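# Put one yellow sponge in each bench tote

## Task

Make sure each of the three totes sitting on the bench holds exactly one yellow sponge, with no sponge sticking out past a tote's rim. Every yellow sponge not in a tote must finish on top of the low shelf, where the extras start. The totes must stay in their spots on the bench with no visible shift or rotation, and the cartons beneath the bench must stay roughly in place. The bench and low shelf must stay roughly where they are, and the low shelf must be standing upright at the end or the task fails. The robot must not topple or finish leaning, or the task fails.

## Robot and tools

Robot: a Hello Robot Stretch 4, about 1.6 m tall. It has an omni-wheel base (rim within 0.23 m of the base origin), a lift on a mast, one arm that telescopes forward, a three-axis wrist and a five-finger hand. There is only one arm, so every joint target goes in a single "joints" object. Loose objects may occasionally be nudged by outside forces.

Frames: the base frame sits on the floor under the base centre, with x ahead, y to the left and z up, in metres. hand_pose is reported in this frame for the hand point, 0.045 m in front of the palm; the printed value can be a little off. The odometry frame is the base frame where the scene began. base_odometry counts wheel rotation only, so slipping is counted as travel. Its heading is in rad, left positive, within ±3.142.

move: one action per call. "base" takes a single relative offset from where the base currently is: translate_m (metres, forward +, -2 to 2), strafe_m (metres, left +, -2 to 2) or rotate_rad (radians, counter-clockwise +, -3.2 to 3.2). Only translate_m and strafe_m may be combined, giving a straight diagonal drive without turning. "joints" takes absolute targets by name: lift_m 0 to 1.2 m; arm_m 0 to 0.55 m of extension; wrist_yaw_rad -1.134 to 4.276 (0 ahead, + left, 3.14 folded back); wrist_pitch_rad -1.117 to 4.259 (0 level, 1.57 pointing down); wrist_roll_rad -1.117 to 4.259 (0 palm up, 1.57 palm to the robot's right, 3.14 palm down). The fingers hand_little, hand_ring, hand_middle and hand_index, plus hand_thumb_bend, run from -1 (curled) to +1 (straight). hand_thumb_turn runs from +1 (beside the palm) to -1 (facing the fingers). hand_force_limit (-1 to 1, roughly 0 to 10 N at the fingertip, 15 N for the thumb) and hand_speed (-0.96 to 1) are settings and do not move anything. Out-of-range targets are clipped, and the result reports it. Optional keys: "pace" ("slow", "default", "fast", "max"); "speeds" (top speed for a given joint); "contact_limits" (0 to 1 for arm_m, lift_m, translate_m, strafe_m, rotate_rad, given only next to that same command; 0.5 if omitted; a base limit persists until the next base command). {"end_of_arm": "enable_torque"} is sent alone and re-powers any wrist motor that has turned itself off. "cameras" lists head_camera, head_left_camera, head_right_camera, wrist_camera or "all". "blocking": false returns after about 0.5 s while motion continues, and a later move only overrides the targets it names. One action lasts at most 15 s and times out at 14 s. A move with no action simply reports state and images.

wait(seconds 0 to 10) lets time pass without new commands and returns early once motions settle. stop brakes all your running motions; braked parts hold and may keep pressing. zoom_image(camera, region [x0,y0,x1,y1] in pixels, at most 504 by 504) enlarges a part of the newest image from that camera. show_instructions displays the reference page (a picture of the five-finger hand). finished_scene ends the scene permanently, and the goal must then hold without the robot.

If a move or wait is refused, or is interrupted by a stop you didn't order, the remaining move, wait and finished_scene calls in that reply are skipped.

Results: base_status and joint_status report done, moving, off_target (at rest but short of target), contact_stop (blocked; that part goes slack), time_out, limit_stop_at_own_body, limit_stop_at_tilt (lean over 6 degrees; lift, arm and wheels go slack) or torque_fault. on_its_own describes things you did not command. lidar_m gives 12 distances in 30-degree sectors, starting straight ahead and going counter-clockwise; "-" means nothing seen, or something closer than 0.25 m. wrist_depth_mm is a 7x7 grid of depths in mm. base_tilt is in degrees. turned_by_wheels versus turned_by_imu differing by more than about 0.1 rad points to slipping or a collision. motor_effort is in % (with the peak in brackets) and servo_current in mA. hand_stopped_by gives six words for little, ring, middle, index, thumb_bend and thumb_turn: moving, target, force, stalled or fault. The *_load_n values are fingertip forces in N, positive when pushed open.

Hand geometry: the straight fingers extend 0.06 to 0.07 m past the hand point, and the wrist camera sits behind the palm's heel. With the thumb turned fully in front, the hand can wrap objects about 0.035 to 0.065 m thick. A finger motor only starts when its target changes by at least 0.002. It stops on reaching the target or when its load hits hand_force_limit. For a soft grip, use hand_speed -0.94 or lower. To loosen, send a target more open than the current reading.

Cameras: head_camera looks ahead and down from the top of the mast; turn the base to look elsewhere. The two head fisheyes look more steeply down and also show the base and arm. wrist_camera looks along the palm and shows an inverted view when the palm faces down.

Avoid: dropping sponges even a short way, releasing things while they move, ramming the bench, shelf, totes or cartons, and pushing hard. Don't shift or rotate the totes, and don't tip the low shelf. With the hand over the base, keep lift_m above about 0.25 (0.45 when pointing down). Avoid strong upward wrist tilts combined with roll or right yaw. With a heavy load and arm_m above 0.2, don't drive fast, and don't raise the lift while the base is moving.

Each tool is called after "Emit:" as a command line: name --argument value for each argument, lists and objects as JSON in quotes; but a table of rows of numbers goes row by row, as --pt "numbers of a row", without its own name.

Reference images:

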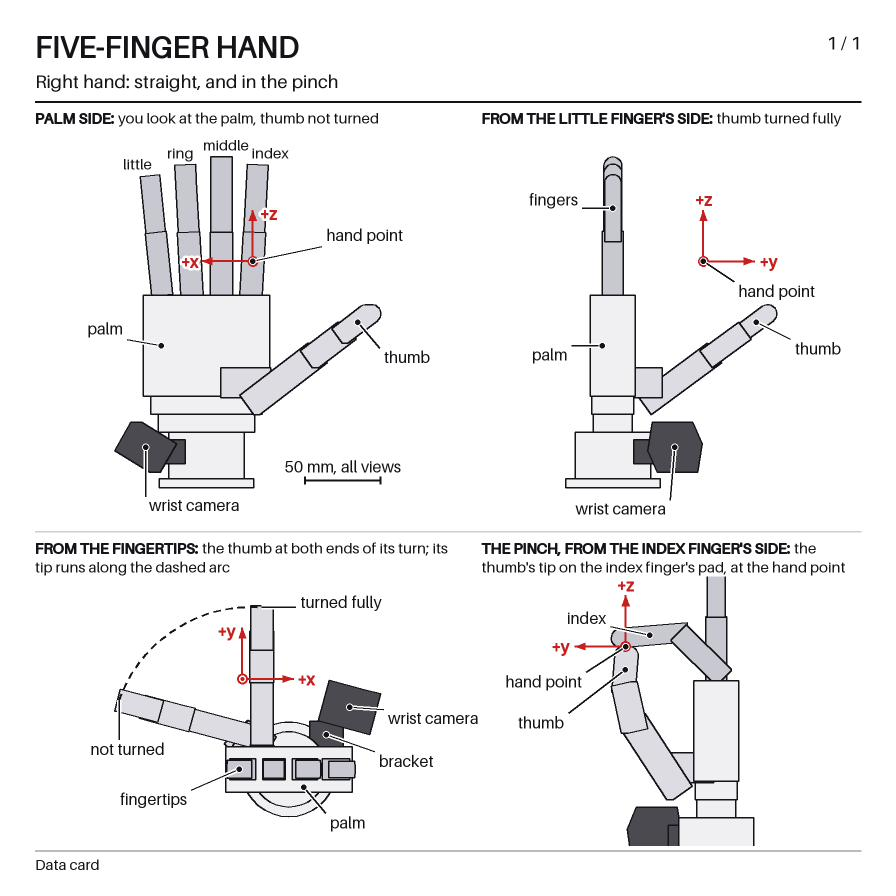

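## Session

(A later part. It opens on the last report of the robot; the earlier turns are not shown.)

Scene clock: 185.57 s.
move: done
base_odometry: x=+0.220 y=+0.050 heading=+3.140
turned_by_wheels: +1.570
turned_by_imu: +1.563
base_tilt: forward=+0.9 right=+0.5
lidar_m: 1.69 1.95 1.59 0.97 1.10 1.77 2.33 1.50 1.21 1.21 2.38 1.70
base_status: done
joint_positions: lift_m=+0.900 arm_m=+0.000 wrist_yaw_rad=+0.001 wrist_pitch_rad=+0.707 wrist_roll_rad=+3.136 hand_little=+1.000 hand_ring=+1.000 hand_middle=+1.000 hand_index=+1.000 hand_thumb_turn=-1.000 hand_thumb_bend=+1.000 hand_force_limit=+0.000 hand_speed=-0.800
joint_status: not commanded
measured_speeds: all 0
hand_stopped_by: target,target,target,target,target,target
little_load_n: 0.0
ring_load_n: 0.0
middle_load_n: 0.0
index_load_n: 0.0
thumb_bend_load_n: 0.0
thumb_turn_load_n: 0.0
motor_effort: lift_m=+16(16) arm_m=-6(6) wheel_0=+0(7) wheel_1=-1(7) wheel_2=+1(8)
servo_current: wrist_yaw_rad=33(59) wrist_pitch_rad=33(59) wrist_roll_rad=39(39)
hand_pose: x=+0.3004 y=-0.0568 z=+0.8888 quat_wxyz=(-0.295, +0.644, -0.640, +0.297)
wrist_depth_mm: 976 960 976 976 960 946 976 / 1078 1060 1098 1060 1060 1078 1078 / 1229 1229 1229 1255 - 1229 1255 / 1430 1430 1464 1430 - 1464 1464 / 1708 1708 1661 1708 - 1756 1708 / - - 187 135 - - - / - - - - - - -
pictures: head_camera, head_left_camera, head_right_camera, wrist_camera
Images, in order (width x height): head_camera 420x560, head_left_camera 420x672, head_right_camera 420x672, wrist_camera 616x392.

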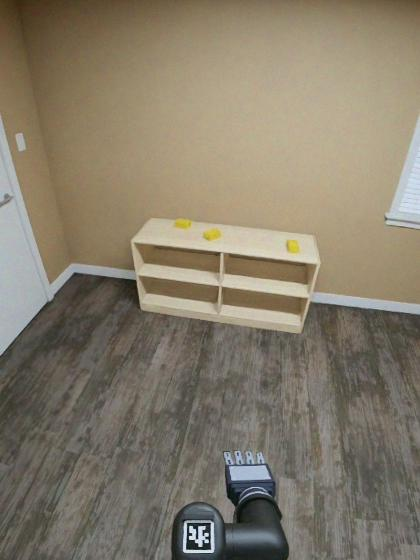

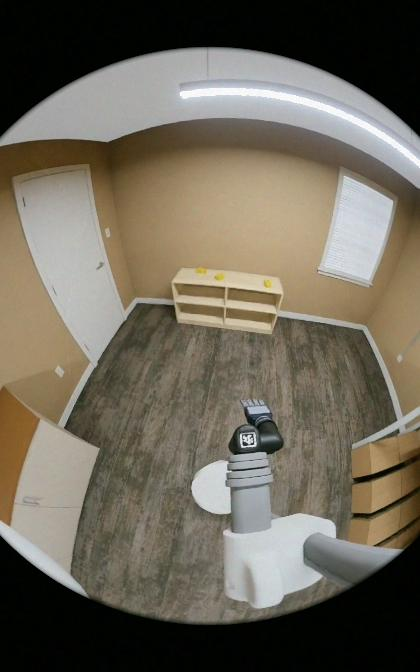

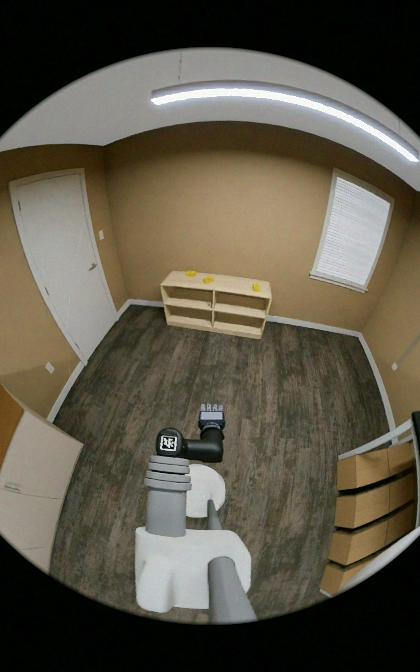

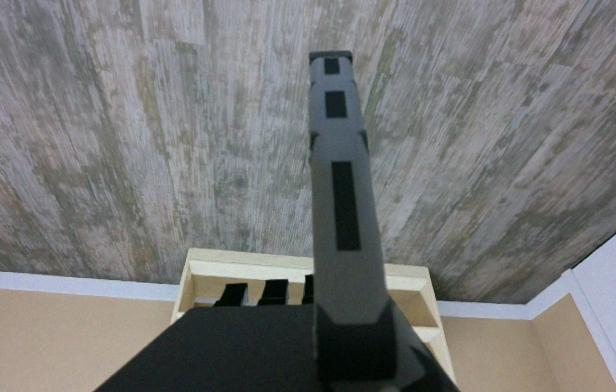

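Emit:
move --base '{"translate_m": 0.75}' --cameras '["all"]'

Emit:
zoom_image --camera "head_camera" --region '[60, 200, 400, 450]'

Scene clock: 200.20 s.
move: done
base_odometry: x=-0.530 y=+0.050 heading=+3.141
turned_by_wheels: +0.000
turned_by_imu: -0.002
base_tilt: forward=+0.9 right=+0.6
lidar_m: 0.94 1.09 1.44 1.43 1.13 1.52 3.30 1.67 1.42 2.27 1.67 0.98
base_status: done
joint_positions: lift_m=+0.900 arm_m=+0.000 wrist_yaw_rad=+0.001 wrist_pitch_rad=+0.707 wrist_roll_rad=+3.136 hand_little=+1.000 hand_ring=+1.000 hand_middle=+1.000 hand_index=+1.000 hand_thumb_turn=-1.000 hand_thumb_bend=+1.000 hand_force_limit=+0.000 hand_speed=-0.800
joint_status: not commanded
measured_speeds: all 0
hand_stopped_by: target,target,target,target,target,target
little_load_n: 0.0
ring_load_n: 0.0
middle_load_n: 0.0
index_load_n: 0.0
thumb_bend_load_n: 0.0
thumb_turn_load_n: 0.0
motor_effort: lift_m=+16(16) arm_m=-5(6) wheel_0=+0(7) wheel_1=+1(6) wheel_2=+1(11)
servo_current: wrist_yaw_rad=39(59) wrist_pitch_rad=39(59) wrist_roll_rad=39(39)
hand_pose: x=+0.3004 y=-0.0568 z=+0.8888 quat_wxyz=(-0.295, +0.644, -0.640, +0.297)
wrist_depth_mm: 976 960 960 976 960 960 991 / 1078 1078 1078 1060 1060 1098 1078 / 1229 1182 1182 1205 - 1229 1255 / 1366 1025 1229 1255 - 1397 1430 / 878 1098 1138 1098 - 1098 - / 1060 831 139 135 - 991 - / 1025 1025 - - - - -
pictures: head_camera, head_left_camera, head_right_camera, wrist_camera
Images, in order (width x height): head_camera 420x560, head_left_camera 420x672, head_right_camera 420x672, wrist_camera 616x392.

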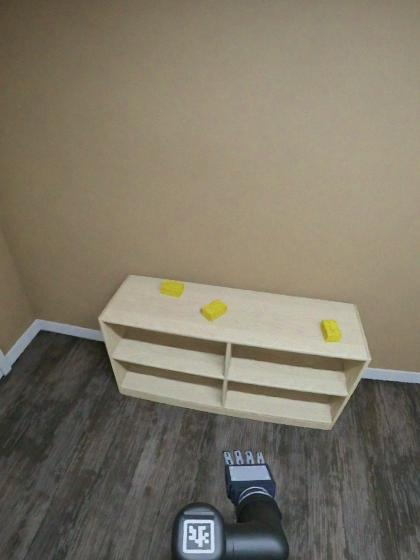

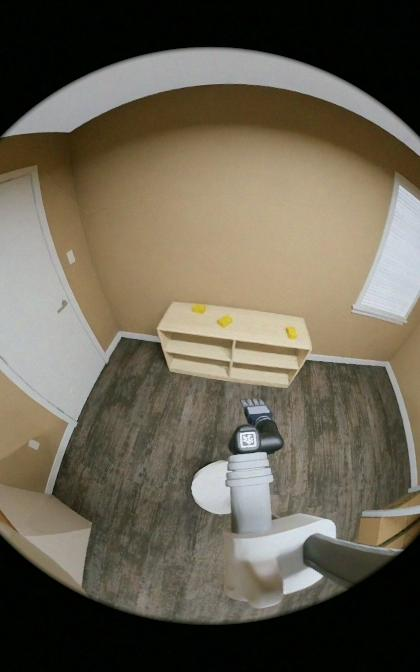

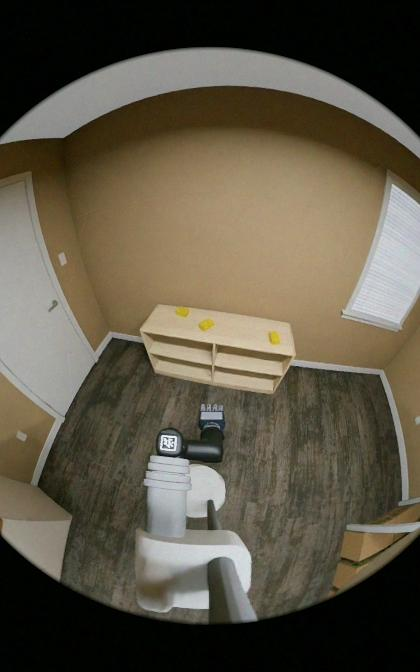

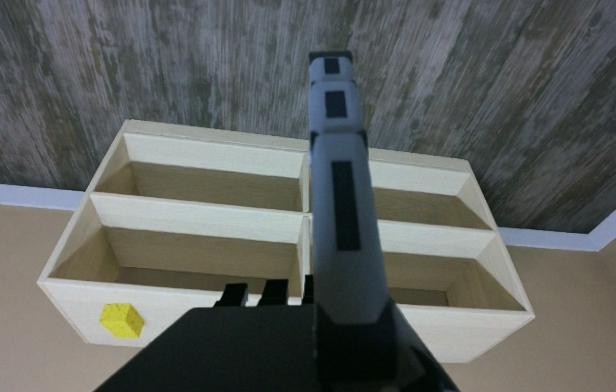

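Scaled by 1.482 from the camera's image (finer frame: 1200x1600).

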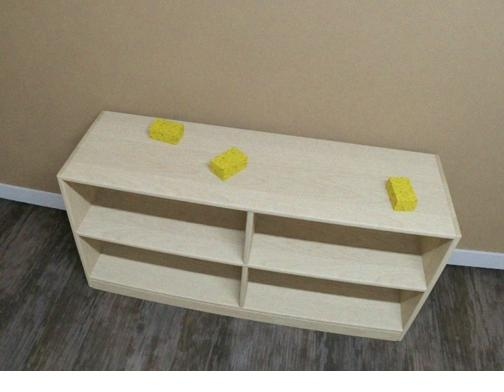

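Emit:
move --base '{"rotate_rad": -0.196}'

Emit:
move --base '{"translate_m": 0.35, "strafe_m": 0.444}' --joints '{"arm_m": 0.25, "lift_m": 0.85}' --cameras '["all"]'

Scene clock: 230.93 s.
move: done
base_odometry: x=-0.530 y=+0.050 heading=+2.944
turned_by_wheels: -0.196
turned_by_imu: -0.198
base_tilt: forward=+0.9 right=+0.6
lidar_m: 0.95 0.99 1.49 1.42 1.09 1.20 3.40 1.99 1.43 1.42 1.94 0.98
base_status: done
joint_positions: lift_m=+0.900 arm_m=+0.000 wrist_yaw_rad=+0.001 wrist_pitch_rad=+0.707 wrist_roll_rad=+3.136 hand_little=+1.000 hand_ring=+1.000 hand_middle=+1.000 hand_index=+1.000 hand_thumb_turn=-1.000 hand_thumb_bend=+1.000 hand_force_limit=+0.000 hand_speed=-0.800
joint_status: not commanded
measured_speeds: all 0
hand_stopped_by: target,target,target,target,target,target
little_load_n: 0.0
ring_load_n: 0.0
middle_load_n: 0.0
index_load_n: 0.0
thumb_bend_load_n: 0.0
thumb_turn_load_n: 0.0
motor_effort: lift_m=+16(16) arm_m=-5(6) wheel_0=-1(5) wheel_1=-1(8) wheel_2=-1(6)
servo_current: wrist_yaw_rad=59(59) wrist_pitch_rad=20(59) wrist_roll_rad=33(39)
hand_pose: x=+0.3004 y=-0.0568 z=+0.8888 quat_wxyz=(-0.295, +0.644, -0.640, +0.297)
wrist_depth_mm: 960 960 960 960 946 960 976 / 1078 1078 1098 1078 1060 1078 1098 / 1229 1229 1205 1205 - 1205 1205 / 1430 1430 1229 1308 - 1255 1098 / - - 1138 1138 - 1138 1060 / - 917 139 135 - 878 917 / - - - - - - 1060
pictures: none

Scene clock: 234.30 s.
move: done
base_odometry: x=-0.960 y=-0.316 heading=+2.944
turned_by_wheels: +0.000
turned_by_imu: -0.003
base_tilt: forward=+0.9 right=+0.7
lidar_m: 0.61 0.66 1.03 1.00 1.02 1.16 1.60 2.62 1.96 2.71 0.90 0.65
base_status: done
joint_positions: lift_m=+0.850 arm_m=+0.250 wrist_yaw_rad=+0.001 wrist_pitch_rad=+0.707 wrist_roll_rad=+3.136 hand_little=+1.000 hand_ring=+1.000 hand_middle=+1.000 hand_index=+1.000 hand_thumb_turn=-1.000 hand_thumb_bend=+1.000 hand_force_limit=+0.000 hand_speed=-0.800
joint_status: all done
measured_speeds: all 0
hand_stopped_by: target,target,target,target,target,target
little_load_n: 0.0
ring_load_n: 0.0
middle_load_n: 0.0
index_load_n: 0.0
thumb_bend_load_n: 0.0
thumb_turn_load_n: 0.0
motor_effort: lift_m=+15(17) arm_m=+6(8) wheel_0=-1(6) wheel_1=-2(10) wheel_2=+0(8)
servo_current: wrist_yaw_rad=46(59) wrist_pitch_rad=52(65) wrist_roll_rad=39(46)
hand_pose: x=+0.5499 y=-0.0568 z=+0.8388 quat_wxyz=(-0.295, +0.644, -0.640, +0.297)
wrist_depth_mm: 591 569 580 580 585 569 488 / 615 469 621 392 389 389 387 / 418 421 424 421 - 424 424 / 492 477 477 492 - 492 732 / 597 591 591 591 - 597 661 / 654 634 188 135 - 609 591 / 585 585 - - - - 539
pictures: head_camera, head_left_camera, head_right_camera, wrist_camera
Images, in order (width x height): head_camera 420x560, head_left_camera 420x672, head_right_camera 420x672, wrist_camera 616x392.

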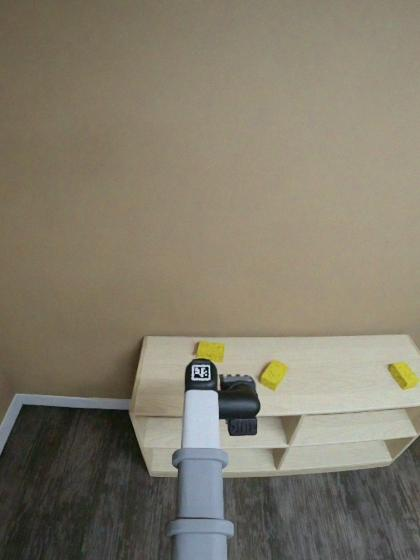

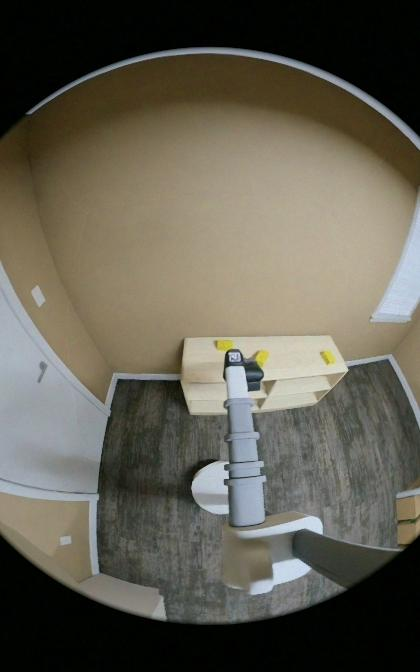

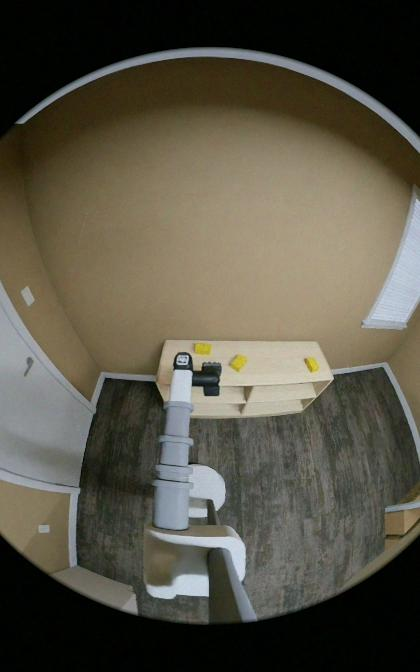

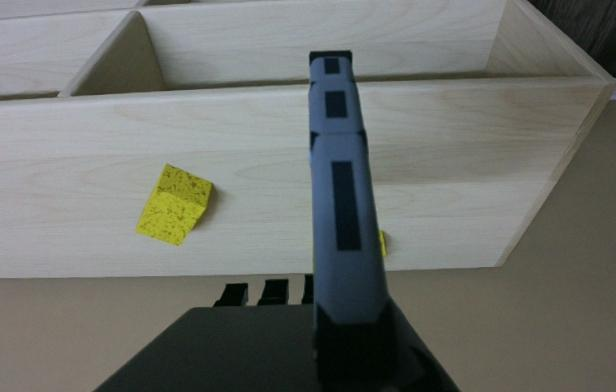

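Emit:
move --joints '{"hand_thumb_turn": 0.6, "hand_speed": 0.0, "arm_m": 0.3, "lift_m": 0.78}' --cameras '["wrist_camera", "head_camera"]'

Emit:
zoom_image --camera "wrist_camera" --region '[150, 50, 616, 392]'

Scene clock: 258.37 s.
move: done
base_odometry: x=-0.960 y=-0.316 heading=+2.944
turned_by_wheels: +0.000
turned_by_imu: -0.001
base_tilt: forward=+0.9 right=+0.5
lidar_m: 0.59 0.62 1.04 0.98 1.04 1.16 1.58 2.62 1.96 2.70 0.91 0.67
base_status: not commanded
joint_positions: lift_m=+0.780 arm_m=+0.300 wrist_yaw_rad=+0.001 wrist_pitch_rad=+0.707 wrist_roll_rad=+3.136 hand_little=+1.000 hand_ring=+1.000 hand_middle=+1.000 hand_index=+1.000 hand_thumb_turn=+0.600 hand_thumb_bend=+1.000 hand_force_limit=+0.000 hand_speed=+0.000
joint_status: all done
measured_speeds: all 0
hand_stopped_by: target,target,target,target,target,target
little_load_n: 0.0
ring_load_n: 0.0
middle_load_n: 0.0
index_load_n: 0.0
thumb_bend_load_n: 0.0
thumb_turn_load_n: 0.0
motor_effort: lift_m=+15(16) arm_m=+6(8) wheel_0=-2(2) wheel_1=-2(2) wheel_2=+0(1)
servo_current: wrist_yaw_rad=46(65) wrist_pitch_rad=59(72) wrist_roll_rad=33(39)
hand_pose: x=+0.5999 y=-0.0568 z=+0.7689 quat_wxyz=(-0.295, +0.644, -0.640, +0.297)
wrist_depth_mm: 500 500 517 517 521 517 433 / 342 442 306 307 300 300 300 / 330 334 332 334 336 334 325 / 387 366 389 389 389 379 - / 469 407 469 449 452 - - / 569 559 187 134 - - - / 544 539 - - - - 484
pictures: head_camera, wrist_camera
Images, in order (width x height): head_camera 420x560, wrist_camera 616x392.

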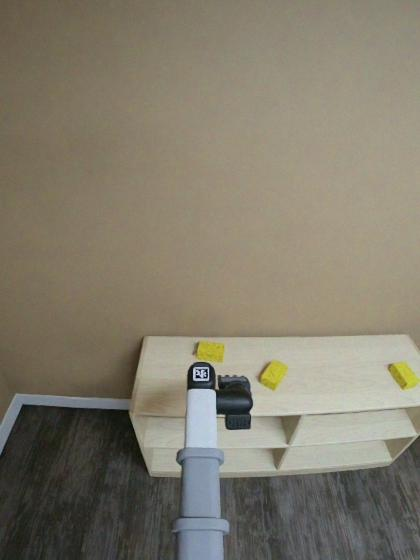

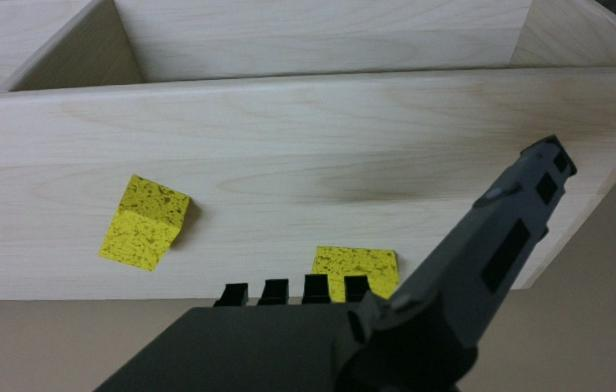

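Scaled by 1.082.

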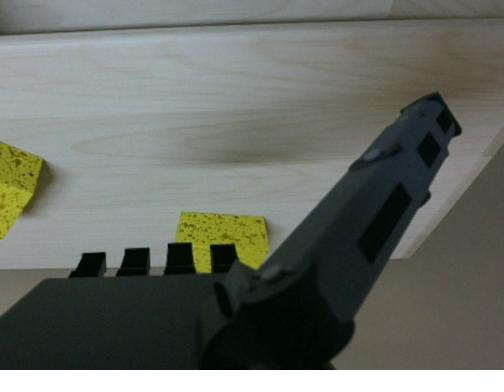

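Emit:
move --base '{"translate_m": 0.15, "strafe_m": 0.04}' --joints '{"arm_m": 0.25, "lift_m": 0.74, "hand_thumb_turn": 1.0}' --cameras '["wrist_camera"]'

Emit:
zoom_image --camera "wrist_camera" --region '[150, 50, 616, 392]'

Scene clock: 309.10 s.
move: done
base_odometry: x=-1.115 y=-0.326 heading=+2.944
turned_by_wheels: +0.000
turned_by_imu: -0.001
base_tilt: forward=+0.9 right=+0.6
lidar_m: 0.46 0.50 0.97 0.96 0.99 1.25 1.46 2.68 2.06 2.77 0.70 0.50
base_status: done
joint_positions: lift_m=+0.740 arm_m=+0.250 wrist_yaw_rad=+0.001 wrist_pitch_rad=+0.707 wrist_roll_rad=+3.136 hand_little=+1.000 hand_ring=+1.000 hand_middle=+1.000 hand_index=+1.000 hand_thumb_turn=+1.000 hand_thumb_bend=+1.000 hand_force_limit=+0.000 hand_speed=+0.000
joint_status: all done
measured_speeds: all 0
hand_stopped_by: target,target,target,target,target,target
little_load_n: 0.0
ring_load_n: 0.0
middle_load_n: 0.0
index_load_n: 0.0
thumb_bend_load_n: -0.5
thumb_turn_load_n: 0.0
motor_effort: lift_m=+15(16) arm_m=-6(8) wheel_0=-1(5) wheel_1=+0(8) wheel_2=+2(10)
servo_current: wrist_yaw_rad=46(52) wrist_pitch_rad=52(59) wrist_roll_rad=33(39)
hand_pose: x=+0.5504 y=-0.0568 z=+0.7289 quat_wxyz=(-0.295, +0.644, -0.640, +0.297)
wrist_depth_mm: 222 219 220 220 220 220 224 / 246 247 248 248 248 249 247 / 267 282 283 285 285 285 285 / 271 332 330 332 332 332 322 / 399 399 399 347 384 387 - / 477 469 188 134 - - - / 442 439 - - - - -
Images, in order (width x height): wrist_camera 616x392.

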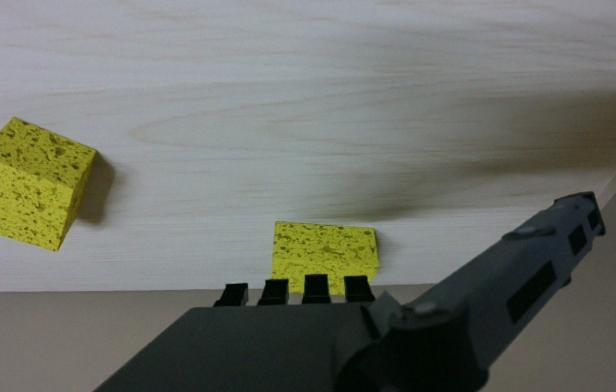

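Scaled by 1.082.

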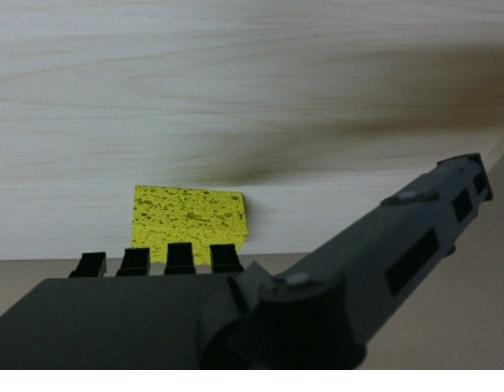

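Emit:
move --joints '{"arm_m": 0.4386, "hand_thumb_turn": -1.0, "hand_index": 0.5, "hand_middle": 0.5}' --cameras '["wrist_camera", "head_right_camera"]'

Scene clock: 322.93 s.
move: done
base_odometry: x=-1.115 y=-0.326 heading=+2.944
turned_by_wheels: +0.000
turned_by_imu: -0.001
base_tilt: forward=+0.9 right=+0.5
lidar_m: 0.47 0.49 0.97 0.95 1.00 1.29 1.48 2.67 2.04 2.75 0.67 0.48
base_status: not commanded
joint_positions: lift_m=+0.740 arm_m=+0.438 wrist_yaw_rad=+0.001 wrist_pitch_rad=+0.707 wrist_roll_rad=+3.136 hand_little=+1.000 hand_ring=+1.000 hand_middle=+0.500 hand_index=+0.500 hand_thumb_turn=-1.000 hand_thumb_bend=+1.000 hand_force_limit=+0.000 hand_speed=+0.000
joint_status: all done
measured_speeds: all 0
hand_stopped_by: target,target,target,target,target,target
little_load_n: 0.0
ring_load_n: 0.0
middle_load_n: 0.0
index_load_n: 0.0
thumb_bend_load_n: 0.0
thumb_turn_load_n: 0.0
motor_effort: lift_m=+15(16) arm_m=+6(9) wheel_0=-1(2) wheel_1=+0(1) wheel_2=+1(2)
servo_current: wrist_yaw_rad=52(59) wrist_pitch_rad=33(59) wrist_roll_rad=33(46)
hand_pose: x=+0.7385 y=-0.0568 z=+0.7289 quat_wxyz=(-0.295, +0.644, -0.640, +0.297)
wrist_depth_mm: 221 218 214 214 219 220 223 / 245 246 235 198 236 247 247 / 282 282 274 227 276 283 283 / 347 338 330 327 - 320 317 / 319 312 307 296 - 291 286 / 279 278 195 136 - 258 255 / 255 253 - - - 237 231
pictures: head_right_camera, wrist_camera
Images, in order (width x height): head_right_camera 420x672, wrist_camera 616x392.

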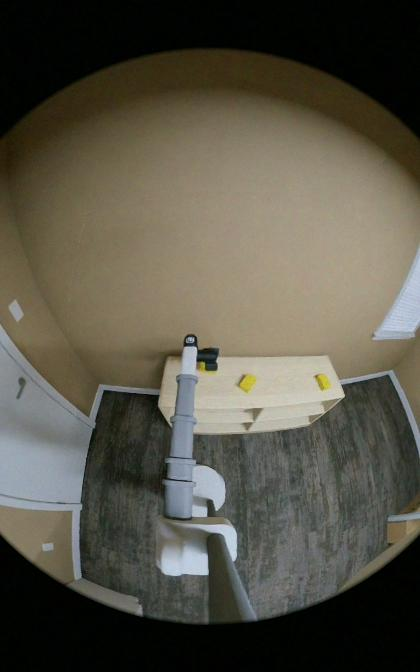

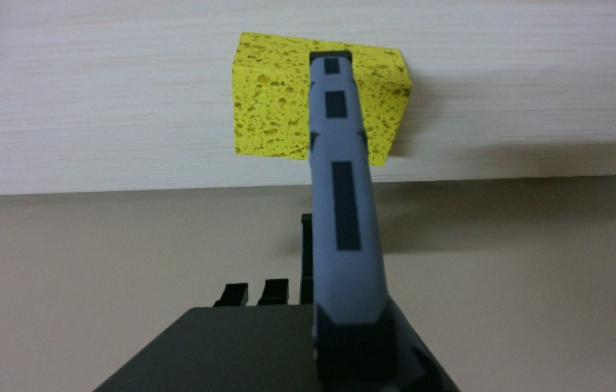

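Emit:
move --joints '{"arm_m": 0.453, "lift_m": 0.68}' --cameras '["wrist_camera", "head_right_camera"]' --contact_limits '{"lift_m": 0.1, "arm_m": 0.1}' --pace "slow"

Emit:
zoom_image --camera "head_right_camera" --region '[150, 320, 270, 420]'

Scene clock: 336.90 s.
move: done
base_odometry: x=-1.115 y=-0.326 heading=+2.944
turned_by_wheels: +0.000
turned_by_imu: -0.001
base_tilt: forward=+0.9 right=+0.6
lidar_m: 0.46 0.49 0.98 0.94 1.00 1.29 1.45 2.69 2.04 2.74 0.71 0.50
base_status: not commanded
joint_positions: lift_m=+0.680 arm_m=+0.453 wrist_yaw_rad=+0.001 wrist_pitch_rad=+0.707 wrist_roll_rad=+3.136 hand_little=+1.000 hand_ring=+1.000 hand_middle=+0.500 hand_index=+0.500 hand_thumb_turn=-1.000 hand_thumb_bend=+1.000 hand_force_limit=+0.000 hand_speed=+0.000
joint_status: all done
measured_speeds: all 0
hand_stopped_by: target,target,target,target,target,target
little_load_n: 0.0
ring_load_n: 0.0
middle_load_n: 0.0
index_load_n: 0.0
thumb_bend_load_n: 0.0
thumb_turn_load_n: 0.0
motor_effort: lift_m=+15(16) arm_m=+6(8) wheel_0=-1(1) wheel_1=+0(0) wheel_2=+1(2)
servo_current: wrist_yaw_rad=46(52) wrist_pitch_rad=39(59) wrist_roll_rad=39(46)
contact_limits: arm_m 0.1; lift_m 0.1
hand_pose: x=+0.7529 y=-0.0568 z=+0.6689 quat_wxyz=(-0.295, +0.644, -0.640, +0.297)
wrist_depth_mm: 162 160 160 160 160 160 164 / 180 180 162 151 171 181 181 / 206 207 155 151 152 208 208 / 242 242 235 176 - 243 244 / 293 289 283 278 - 274 271 / 264 260 195 136 - 245 241 / 241 239 - - - 224 218
pictures: head_right_camera, wrist_camera
Images, in order (width x height): head_right_camera 420x672, wrist_camera 616x392.

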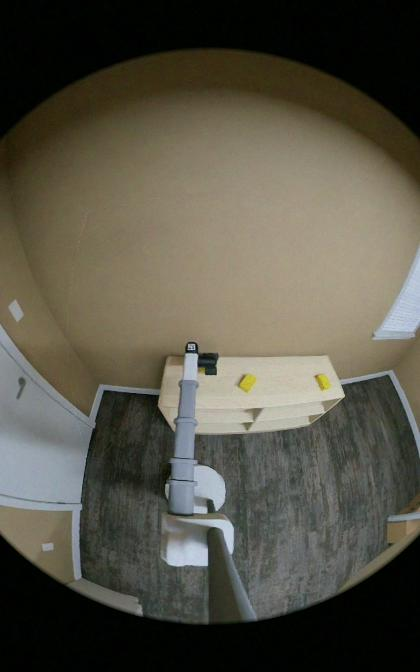

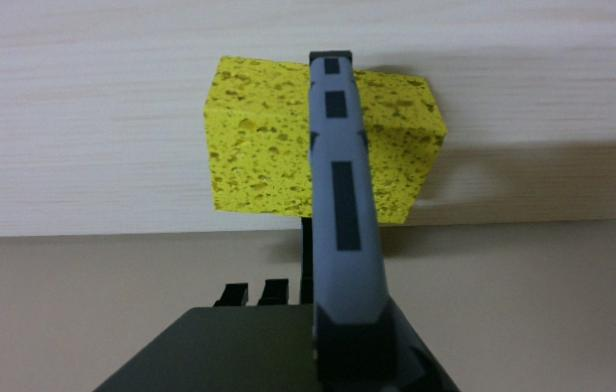

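Scaled by 4.200 from the camera's image (finer frame: 600x960).

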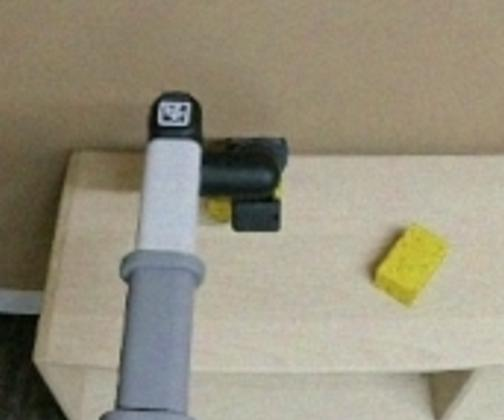

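Emit:
move --joints '{"arm_m": 0.443}'

Emit:
move --joints '{"lift_m": 0.653}' --cameras '["wrist_camera"]' --contact_limits '{"lift_m": 0.1}' --pace "slow"

Emit:
zoom_image --camera "wrist_camera" --region '[150, 0, 500, 392]'

Scene clock: 356.70 s.
move: done
base_odometry: x=-1.115 y=-0.326 heading=+2.944
turned_by_wheels: +0.000
turned_by_imu: -0.001
base_tilt: forward=+0.9 right=+0.6
lidar_m: 0.44 0.48 0.98 0.95 0.98 1.27 1.45 2.69 2.05 2.76 0.69 0.48
base_status: not commanded
joint_positions: lift_m=+0.680 arm_m=+0.443 wrist_yaw_rad=+0.001 wrist_pitch_rad=+0.707 wrist_roll_rad=+3.136 hand_little=+1.000 hand_ring=+1.000 hand_middle=+0.500 hand_index=+0.500 hand_thumb_turn=-1.000 hand_thumb_bend=+1.000 hand_force_limit=+0.000 hand_speed=+0.000
joint_status: all done
measured_speeds: all 0
hand_stopped_by: target,target,target,target,target,target
little_load_n: 0.0
ring_load_n: 0.0
middle_load_n: 0.5
index_load_n: 0.0
thumb_bend_load_n: 0.0
thumb_turn_load_n: 0.0
motor_effort: lift_m=+15(15) arm_m=-6(9) wheel_0=-1(1) wheel_1=+0(0) wheel_2=+2(2)
servo_current: wrist_yaw_rad=46(59) wrist_pitch_rad=52(59) wrist_roll_rad=39(46)
contact_limits: lift_m 0.1
hand_pose: x=+0.7434 y=-0.0568 z=+0.6689 quat_wxyz=(-0.295, +0.644, -0.640, +0.297)
wrist_depth_mm: 162 160 160 161 160 160 163 / 180 180 176 169 177 181 181 / 206 207 160 155 160 208 208 / 241 242 227 176 - 243 244 / 300 293 296 285 - 279 279 / 279 272 187 136 - 253 249 / 253 250 - - - 232 229
pictures: none

Scene clock: 357.73 s.
move: done
base_odometry: x=-1.115 y=-0.326 heading=+2.944
turned_by_wheels: +0.000
turned_by_imu: +0.000
base_tilt: forward=+0.8 right=+0.6
lidar_m: 0.46 0.48 0.97 0.95 0.99 1.27 1.46 2.70 2.05 2.76 0.70 0.51
base_status: not commanded
joint_positions: lift_m=+0.653 arm_m=+0.443 wrist_yaw_rad=+0.001 wrist_pitch_rad=+0.707 wrist_roll_rad=+3.136 hand_little=+1.000 hand_ring=+1.000 hand_middle=+0.500 hand_index=+0.500 hand_thumb_turn=-1.000 hand_thumb_bend=+1.000 hand_force_limit=+0.000 hand_speed=+0.000
joint_status: all done
measured_speeds: all 0
hand_stopped_by: target,target,target,target,target,target
little_load_n: 0.0
ring_load_n: 0.0
middle_load_n: 0.0
index_load_n: 0.0
thumb_bend_load_n: 0.0
thumb_turn_load_n: 0.0
motor_effort: lift_m=+15(16) arm_m=-6(6) wheel_0=-1(1) wheel_1=+0(0) wheel_2=+2(2)
servo_current: wrist_yaw_rad=52(52) wrist_pitch_rad=26(59) wrist_roll_rad=26(46)
contact_limits: lift_m 0.1
hand_pose: x=+0.7434 y=-0.0568 z=+0.6419 quat_wxyz=(-0.295, +0.644, -0.640, +0.297)
wrist_depth_mm: 136 134 135 135 135 135 - / 151 151 152 148 152 152 151 / 173 173 148 145 149 175 174 / 203 203 142 138 138 204 204 / 244 245 234 164 - 246 247 / 277 272 187 136 - 253 249 / 251 250 - - - 232 229
Images, in order (width x height): wrist_camera 616x392.

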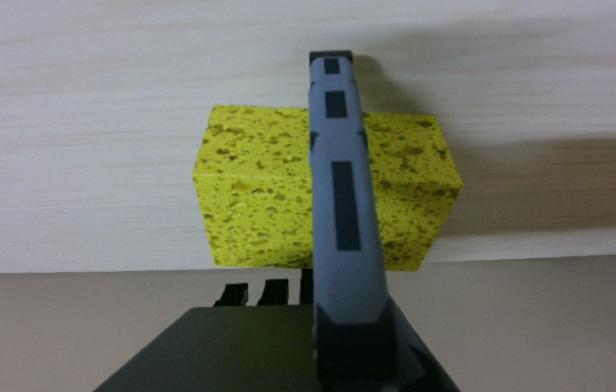

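Scaled by 1.286.

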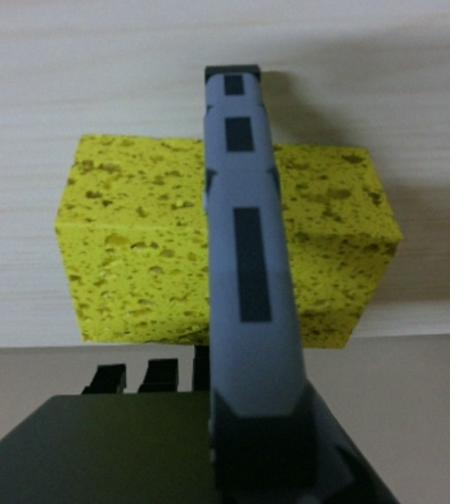

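Emit:
move --joints '{"hand_speed": -0.93, "hand_force_limit": -0.6}'

Emit:
move --joints '{"hand_index": -0.4, "hand_middle": -0.4}' --cameras '["wrist_camera"]'

Scene clock: 367.87 s.
move: done
base_odometry: x=-1.115 y=-0.326 heading=+2.944
turned_by_wheels: +0.000
turned_by_imu: -0.001
base_tilt: forward=+0.9 right=+0.5
lidar_m: 0.46 0.49 0.96 0.96 1.00 1.27 1.44 2.65 2.07 2.76 0.69 0.50
base_status: not commanded
joint_positions: lift_m=+0.653 arm_m=+0.443 wrist_yaw_rad=+0.001 wrist_pitch_rad=+0.707 wrist_roll_rad=+3.136 hand_little=+1.000 hand_ring=+1.000 hand_middle=+0.500 hand_index=+0.500 hand_thumb_turn=-1.000 hand_thumb_bend=+1.000 hand_force_limit=-0.600 hand_speed=-0.930
joint_status: all done
measured_speeds: all 0
hand_stopped_by: target,target,target,target,target,target
little_load_n: 0.0
ring_load_n: 0.0
middle_load_n: 0.0
index_load_n: 0.0
thumb_bend_load_n: 0.0
thumb_turn_load_n: 0.0
motor_effort: lift_m=+15(15) arm_m=-6(6) wheel_0=-1(1) wheel_1=+0(0) wheel_2=+2(2)
servo_current: wrist_yaw_rad=52(52) wrist_pitch_rad=52(59) wrist_roll_rad=33(33)
contact_limits: lift_m 0.1
hand_pose: x=+0.7434 y=-0.0568 z=+0.6419 quat_wxyz=(-0.295, +0.644, -0.640, +0.297)
wrist_depth_mm: 136 134 135 135 135 135 - / 151 151 151 148 152 152 152 / 173 173 148 145 149 174 174 / 203 203 142 138 137 204 204 / 244 244 234 164 - 246 247 / 277 272 188 136 - 254 249 / 250 250 - - - 232 229
pictures: none

Scene clock: 371.63 s.
move: off_target
base_odometry: x=-1.115 y=-0.326 heading=+2.944
turned_by_wheels: +0.000
turned_by_imu: -0.001
base_tilt: forward=+0.9 right=+0.5
lidar_m: 0.46 0.46 0.98 0.96 0.99 1.27 1.47 2.69 2.06 2.75 0.71 0.49
base_status: not commanded
joint_positions: lift_m=+0.653 arm_m=+0.443 wrist_yaw_rad=+0.001 wrist_pitch_rad=+0.703 wrist_roll_rad=+3.136 hand_little=+1.000 hand_ring=+1.000 hand_middle=+0.101 hand_index=+0.075 hand_thumb_turn=-1.000 hand_thumb_bend=+1.000 hand_force_limit=-0.600 hand_speed=-0.930
joint_status: hand_middle off_target (ended at +0.101, target -0.400); hand_index off_target (ended at +0.075, target -0.400)
measured_speeds: all 0
hand_stopped_by: target,target,force,force,target,target
little_load_n: 0.0
ring_load_n: 0.0
middle_load_n: 2.0
index_load_n: 2.0
thumb_bend_load_n: 0.0
thumb_turn_load_n: 0.0
motor_effort: lift_m=+15(15) arm_m=-6(6) wheel_0=-1(1) wheel_1=+0(0) wheel_2=+1(2)
servo_current: wrist_yaw_rad=52(65) wrist_pitch_rad=33(59) wrist_roll_rad=33(46)
contact_limits: lift_m 0.1
hand_pose: x=+0.7441 y=-0.0568 z=+0.6424 quat_wxyz=(-0.297, +0.643, -0.640, +0.298)
wrist_depth_mm: 136 134 135 135 135 135 - / 151 151 139 127 133 148 152 / 173 173 121 121 119 170 175 / 203 204 137 137 138 204 206 / 245 246 246 174 - 248 248 / 273 271 195 136 - 253 249 / 246 247 - - - 231 229
Images, in order (width x height): wrist_camera 616x392.

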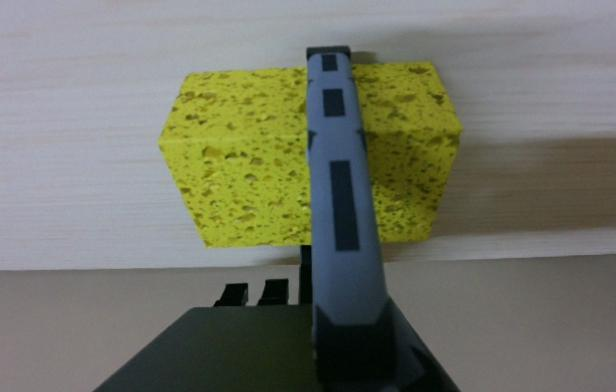

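Emit:
move --joints '{"hand_force_limit": -0.4, "hand_index": -0.1, "hand_middle": -0.1}'

Emit:
move --joints '{"lift_m": 0.72}' --cameras '["wrist_camera"]' --pace "slow"

Scene clock: 379.57 s.
move: off_target
base_odometry: x=-1.115 y=-0.326 heading=+2.944
turned_by_wheels: +0.000
turned_by_imu: -0.001
base_tilt: forward=+0.8 right=+0.5
lidar_m: 0.46 0.50 1.00 0.96 1.00 1.26 1.44 2.69 2.06 2.76 0.71 0.49
base_status: not commanded
joint_positions: lift_m=+0.653 arm_m=+0.443 wrist_yaw_rad=+0.001 wrist_pitch_rad=+0.703 wrist_roll_rad=+3.136 hand_little=+1.000 hand_ring=+1.000 hand_middle=+0.089 hand_index=+0.063 hand_thumb_turn=-1.000 hand_thumb_bend=+1.000 hand_force_limit=-0.400 hand_speed=-0.930
joint_status: hand_middle off_target (ended at +0.089, target -0.100); hand_index off_target (ended at +0.063, target -0.100); the others done
measured_speeds: all 0
hand_stopped_by: target,target,force,force,target,target
little_load_n: 0.0
ring_load_n: 0.0
middle_load_n: 3.0
index_load_n: 3.0
thumb_bend_load_n: 0.0
thumb_turn_load_n: 0.0
motor_effort: lift_m=+15(15) arm_m=-6(6) wheel_0=-1(1) wheel_1=+0(0) wheel_2=+2(2)
servo_current: wrist_yaw_rad=46(52) wrist_pitch_rad=33(46) wrist_roll_rad=39(39)
contact_limits: lift_m 0.1
hand_pose: x=+0.7441 y=-0.0568 z=+0.6424 quat_wxyz=(-0.297, +0.643, -0.640, +0.298)
wrist_depth_mm: 136 134 134 135 135 135 - / 151 151 139 127 132 148 152 / 173 169 121 121 119 170 174 / 203 203 137 137 137 205 205 / 245 244 245 174 - 247 248 / 274 271 195 136 - 253 249 / 245 247 - - - 232 229
pictures: none

Scene clock: 381.00 s.
move: done
base_odometry: x=-1.115 y=-0.326 heading=+2.944
turned_by_wheels: +0.000
turned_by_imu: +0.000
base_tilt: forward=+0.9 right=+0.5
lidar_m: 0.46 0.48 0.98 0.96 1.00 1.27 1.47 2.72 2.07 2.75 0.71 0.48
base_status: not commanded
joint_positions: lift_m=+0.720 arm_m=+0.443 wrist_yaw_rad=+0.001 wrist_pitch_rad=+0.703 wrist_roll_rad=+3.136 hand_little=+1.000 hand_ring=+1.000 hand_middle=+0.089 hand_index=+0.063 hand_thumb_turn=-1.000 hand_thumb_bend=+1.000 hand_force_limit=-0.400 hand_speed=-0.930
joint_status: all done
measured_speeds: all 0
hand_stopped_by: target,target,force,force,target,target
little_load_n: 0.0
ring_load_n: 0.0
middle_load_n: 3.5
index_load_n: 3.0
thumb_bend_load_n: 0.0
thumb_turn_load_n: 0.0
motor_effort: lift_m=+24(26) arm_m=-6(6) wheel_0=-1(1) wheel_1=+0(0) wheel_2=+2(2)
servo_current: wrist_yaw_rad=39(52) wrist_pitch_rad=33(52) wrist_roll_rad=33(46)
hand_pose: x=+0.7441 y=-0.0568 z=+0.7086 quat_wxyz=(-0.297, +0.643, -0.640, +0.298)
wrist_depth_mm: 201 198 199 195 200 199 202 / 223 224 139 127 132 224 224 / 256 249 121 121 119 250 258 / 300 300 137 137 137 304 301 / 310 306 291 173 - 283 279 / 273 271 195 136 - 253 249 / 245 248 - - - 232 228
Images, in order (width x height): wrist_camera 616x392.

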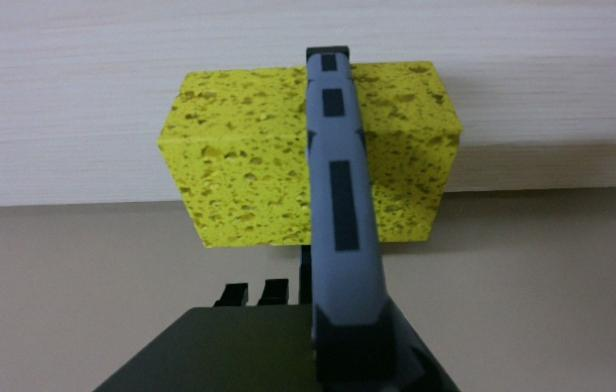

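Emit:
move --joints '{"arm_m": 0.05, "lift_m": 0.8, "hand_ring": 0.3, "hand_little": 0.3}'

Emit:
move --base '{"translate_m": -0.3}' --joints '{"lift_m": 1.05}'

Emit:
move --base '{"rotate_rad": -1.449}'

Emit:
move --base '{"translate_m": 1.089, "strafe_m": -1.464}' --cameras '["all"]'

Scene clock: 483.57 s.
move: done
base_odometry: x=-1.115 y=-0.326 heading=+2.944
turned_by_wheels: +0.000
turned_by_imu: -0.002
base_tilt: forward=+0.9 right=+0.5
lidar_m: 0.45 0.49 0.98 0.96 0.99 1.27 1.44 2.68 2.07 2.74 0.69 0.51
base_status: not commanded
joint_positions: lift_m=+0.800 arm_m=+0.050 wrist_yaw_rad=+0.001 wrist_pitch_rad=+0.703 wrist_roll_rad=+3.136 hand_little=+0.300 hand_ring=+0.300 hand_middle=+0.089 hand_index=+0.063 hand_thumb_turn=-1.000 hand_thumb_bend=+1.000 hand_force_limit=-0.400 hand_speed=-0.930
joint_status: all done
measured_speeds: all 0
hand_stopped_by: target,target,force,force,target,target
little_load_n: 0.0
ring_load_n: 0.0
middle_load_n: 3.5
index_load_n: 3.0
thumb_bend_load_n: 0.5
thumb_turn_load_n: 0.0
motor_effort: lift_m=+23(27) arm_m=-6(9) wheel_0=-1(1) wheel_1=+0(1) wheel_2=+1(2)
servo_current: wrist_yaw_rad=46(59) wrist_pitch_rad=39(65) wrist_roll_rad=33(46)
hand_pose: x=+0.3511 y=-0.0568 z=+0.7887 quat_wxyz=(-0.297, +0.643, -0.640, +0.298)
wrist_depth_mm: 798 759 768 778 759 647 878 / 597 574 139 127 132 496 946 / 469 530 121 121 119 375 387 / 421 418 137 137 137 424 759 / 508 466 182 160 - 512 715 / 640 640 160 136 - 640 627 / 640 640 - - - - 580
pictures: none

Scene clock: 486.03 s.
move: done
base_odometry: x=-0.821 y=-0.385 heading=+2.944
turned_by_wheels: +0.000
turned_by_imu: +0.000
base_tilt: forward=+0.9 right=+0.6
lidar_m: 0.75 1.16 1.01 0.94 1.02 0.99 1.45 2.69 1.96 2.20 1.12 0.80
base_status: done
joint_positions: lift_m=+1.050 arm_m=+0.050 wrist_yaw_rad=+0.001 wrist_pitch_rad=+0.703 wrist_roll_rad=+3.136 hand_little=+0.300 hand_ring=+0.300 hand_middle=+0.089 hand_index=+0.063 hand_thumb_turn=-1.000 hand_thumb_bend=+1.000 hand_force_limit=-0.400 hand_speed=-0.930
joint_status: all done
measured_speeds: all 0
hand_stopped_by: target,target,force,force,target,target
little_load_n: 0.0
ring_load_n: 0.0
middle_load_n: 3.5
index_load_n: 3.0
thumb_bend_load_n: 0.0
thumb_turn_load_n: 0.0
motor_effort: lift_m=+24(27) arm_m=-5(6) wheel_0=+1(7) wheel_1=-1(5) wheel_2=+1(12)
servo_current: wrist_yaw_rad=52(59) wrist_pitch_rad=20(72) wrist_roll_rad=39(46)
hand_pose: x=+0.3510 y=-0.0568 z=+1.0387 quat_wxyz=(-0.297, +0.643, -0.640, +0.298)
wrist_depth_mm: 1118 1098 1118 1098 1098 1118 1118 / 1182 1182 139 127 132 1205 1255 / 1042 1008 121 121 119 118 1336 / 842 842 137 137 137 - - / 946 946 866 160 - 1042 1042 / 1042 1025 160 136 - 946 931 / 946 931 - - - - 842
pictures: none

Scene clock: 488.30 s.
move: done
base_odometry: x=-0.821 y=-0.385 heading=+1.495
turned_by_wheels: -1.449
turned_by_imu: -1.445
base_tilt: forward=+0.8 right=+0.5
lidar_m: 2.73 1.00 0.78 0.77 1.22 0.97 0.95 1.06 1.02 2.49 2.38 1.93
base_status: done
joint_positions: lift_m=+1.050 arm_m=+0.050 wrist_yaw_rad=+0.001 wrist_pitch_rad=+0.703 wrist_roll_rad=+3.136 hand_little=+0.300 hand_ring=+0.300 hand_middle=+0.089 hand_index=+0.063 hand_thumb_turn=-1.000 hand_thumb_bend=+1.000 hand_force_limit=-0.400 hand_speed=-0.930
joint_status: not commanded
measured_speeds: all 0
hand_stopped_by: target,target,force,force,target,target
little_load_n: 0.0
ring_load_n: 0.0
middle_load_n: 3.5
index_load_n: 3.0
thumb_bend_load_n: 0.0
thumb_turn_load_n: 0.0
motor_effort: lift_m=+23(24) arm_m=-5(6) wheel_0=+0(7) wheel_1=-1(7) wheel_2=-1(7)
servo_current: wrist_yaw_rad=39(59) wrist_pitch_rad=33(52) wrist_roll_rad=39(46)
hand_pose: x=+0.3510 y=-0.0568 z=+1.0387 quat_wxyz=(-0.297, +0.643, -0.640, +0.298)
wrist_depth_mm: 1118 1098 1118 1118 1118 1098 1078 / 1229 1255 139 127 131 1205 1182 / 1397 1397 121 121 119 124 1229 / 1661 1618 137 137 137 1708 1098 / 1808 1756 1756 160 - - - / - 1921 160 136 - - - / - - - - - - -
pictures: none

Scene clock: 495.87 s.
move: done
base_odometry: x=+0.721 y=+0.590 heading=+1.495
turned_by_wheels: +0.000
turned_by_imu: +0.004
base_tilt: forward=+0.9 right=+0.5
lidar_m: 0.58 0.63 0.96 2.10 2.27 1.65 1.61 1.73 1.95 1.91 0.79 0.60
base_status: done
joint_positions: lift_m=+1.050 arm_m=+0.050 wrist_yaw_rad=+0.001 wrist_pitch_rad=+0.703 wrist_roll_rad=+3.136 hand_little=+0.300 hand_ring=+0.300 hand_middle=+0.089 hand_index=+0.063 hand_thumb_turn=-1.000 hand_thumb_bend=+1.000 hand_force_limit=-0.400 hand_speed=-0.930
joint_status: not commanded
measured_speeds: all 0
hand_stopped_by: target,target,force,force,target,target
little_load_n: 0.0
ring_load_n: 0.0
middle_load_n: 3.5
index_load_n: 3.0
thumb_bend_load_n: 0.0
thumb_turn_load_n: 0.0
motor_effort: lift_m=+23(23) arm_m=-6(6) wheel_0=-1(10) wheel_1=-1(6) wheel_2=+1(9)
servo_current: wrist_yaw_rad=52(59) wrist_pitch_rad=46(59) wrist_roll_rad=33(46)
hand_pose: x=+0.3510 y=-0.0568 z=+1.0387 quat_wxyz=(-0.297, +0.643, -0.640, +0.298)
wrist_depth_mm: 854 866 891 891 891 960 976 / 1205 946 139 127 132 931 946 / 1430 1078 121 121 119 1042 1430 / 1576 1281 137 137 137 - 1661 / 430 430 182 160 - 452 455 / 521 517 160 136 - 525 530 / 668 661 - - - - 683
pictures: head_camera, head_left_camera, head_right_camera, wrist_camera
Images, in order (width x height): head_camera 420x560, head_left_camera 420x672, head_right_camera 420x672, wrist_camera 616x392.

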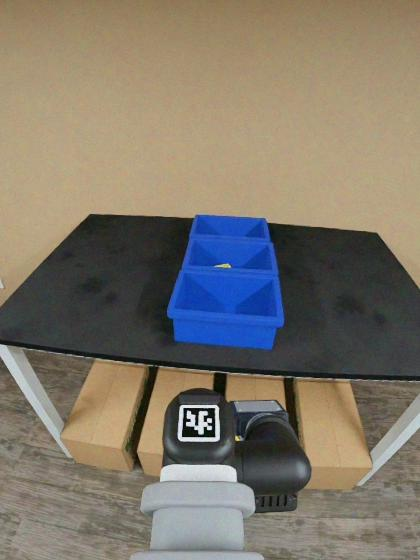

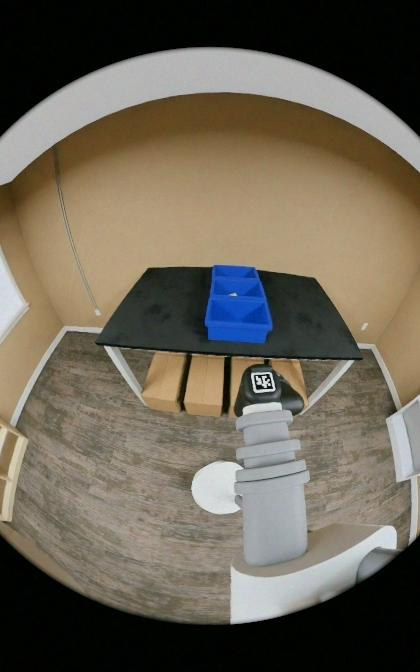

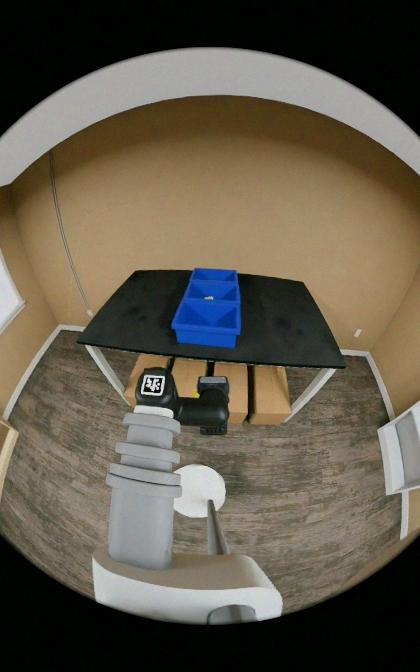

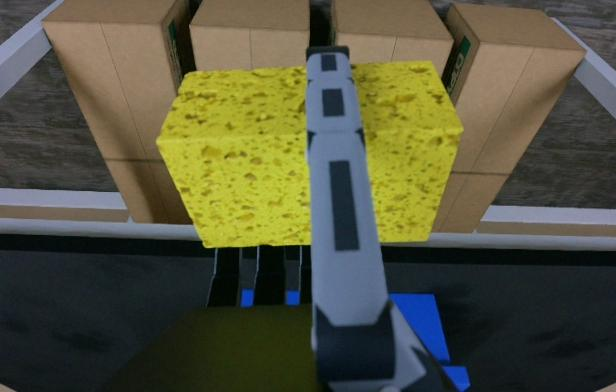

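Emit:
zoom_image --camera "wrist_camera" --region '[300, 200, 616, 392]'

Emit:
zoom_image --camera "head_camera" --region '[140, 200, 310, 370]'

Scaled by 1.595.

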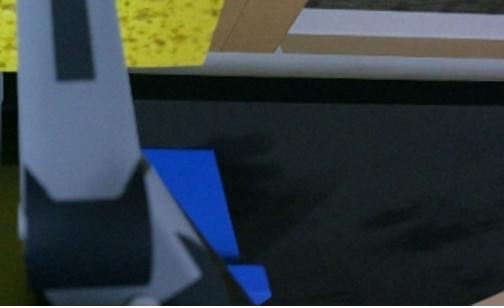

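Scaled by 2.965 from the camera's image (finer frame: 1200x1600).

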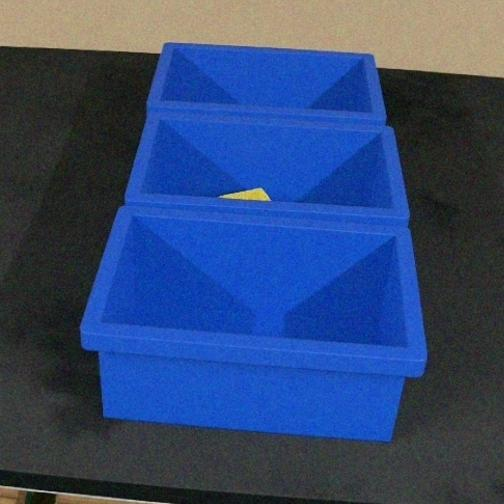

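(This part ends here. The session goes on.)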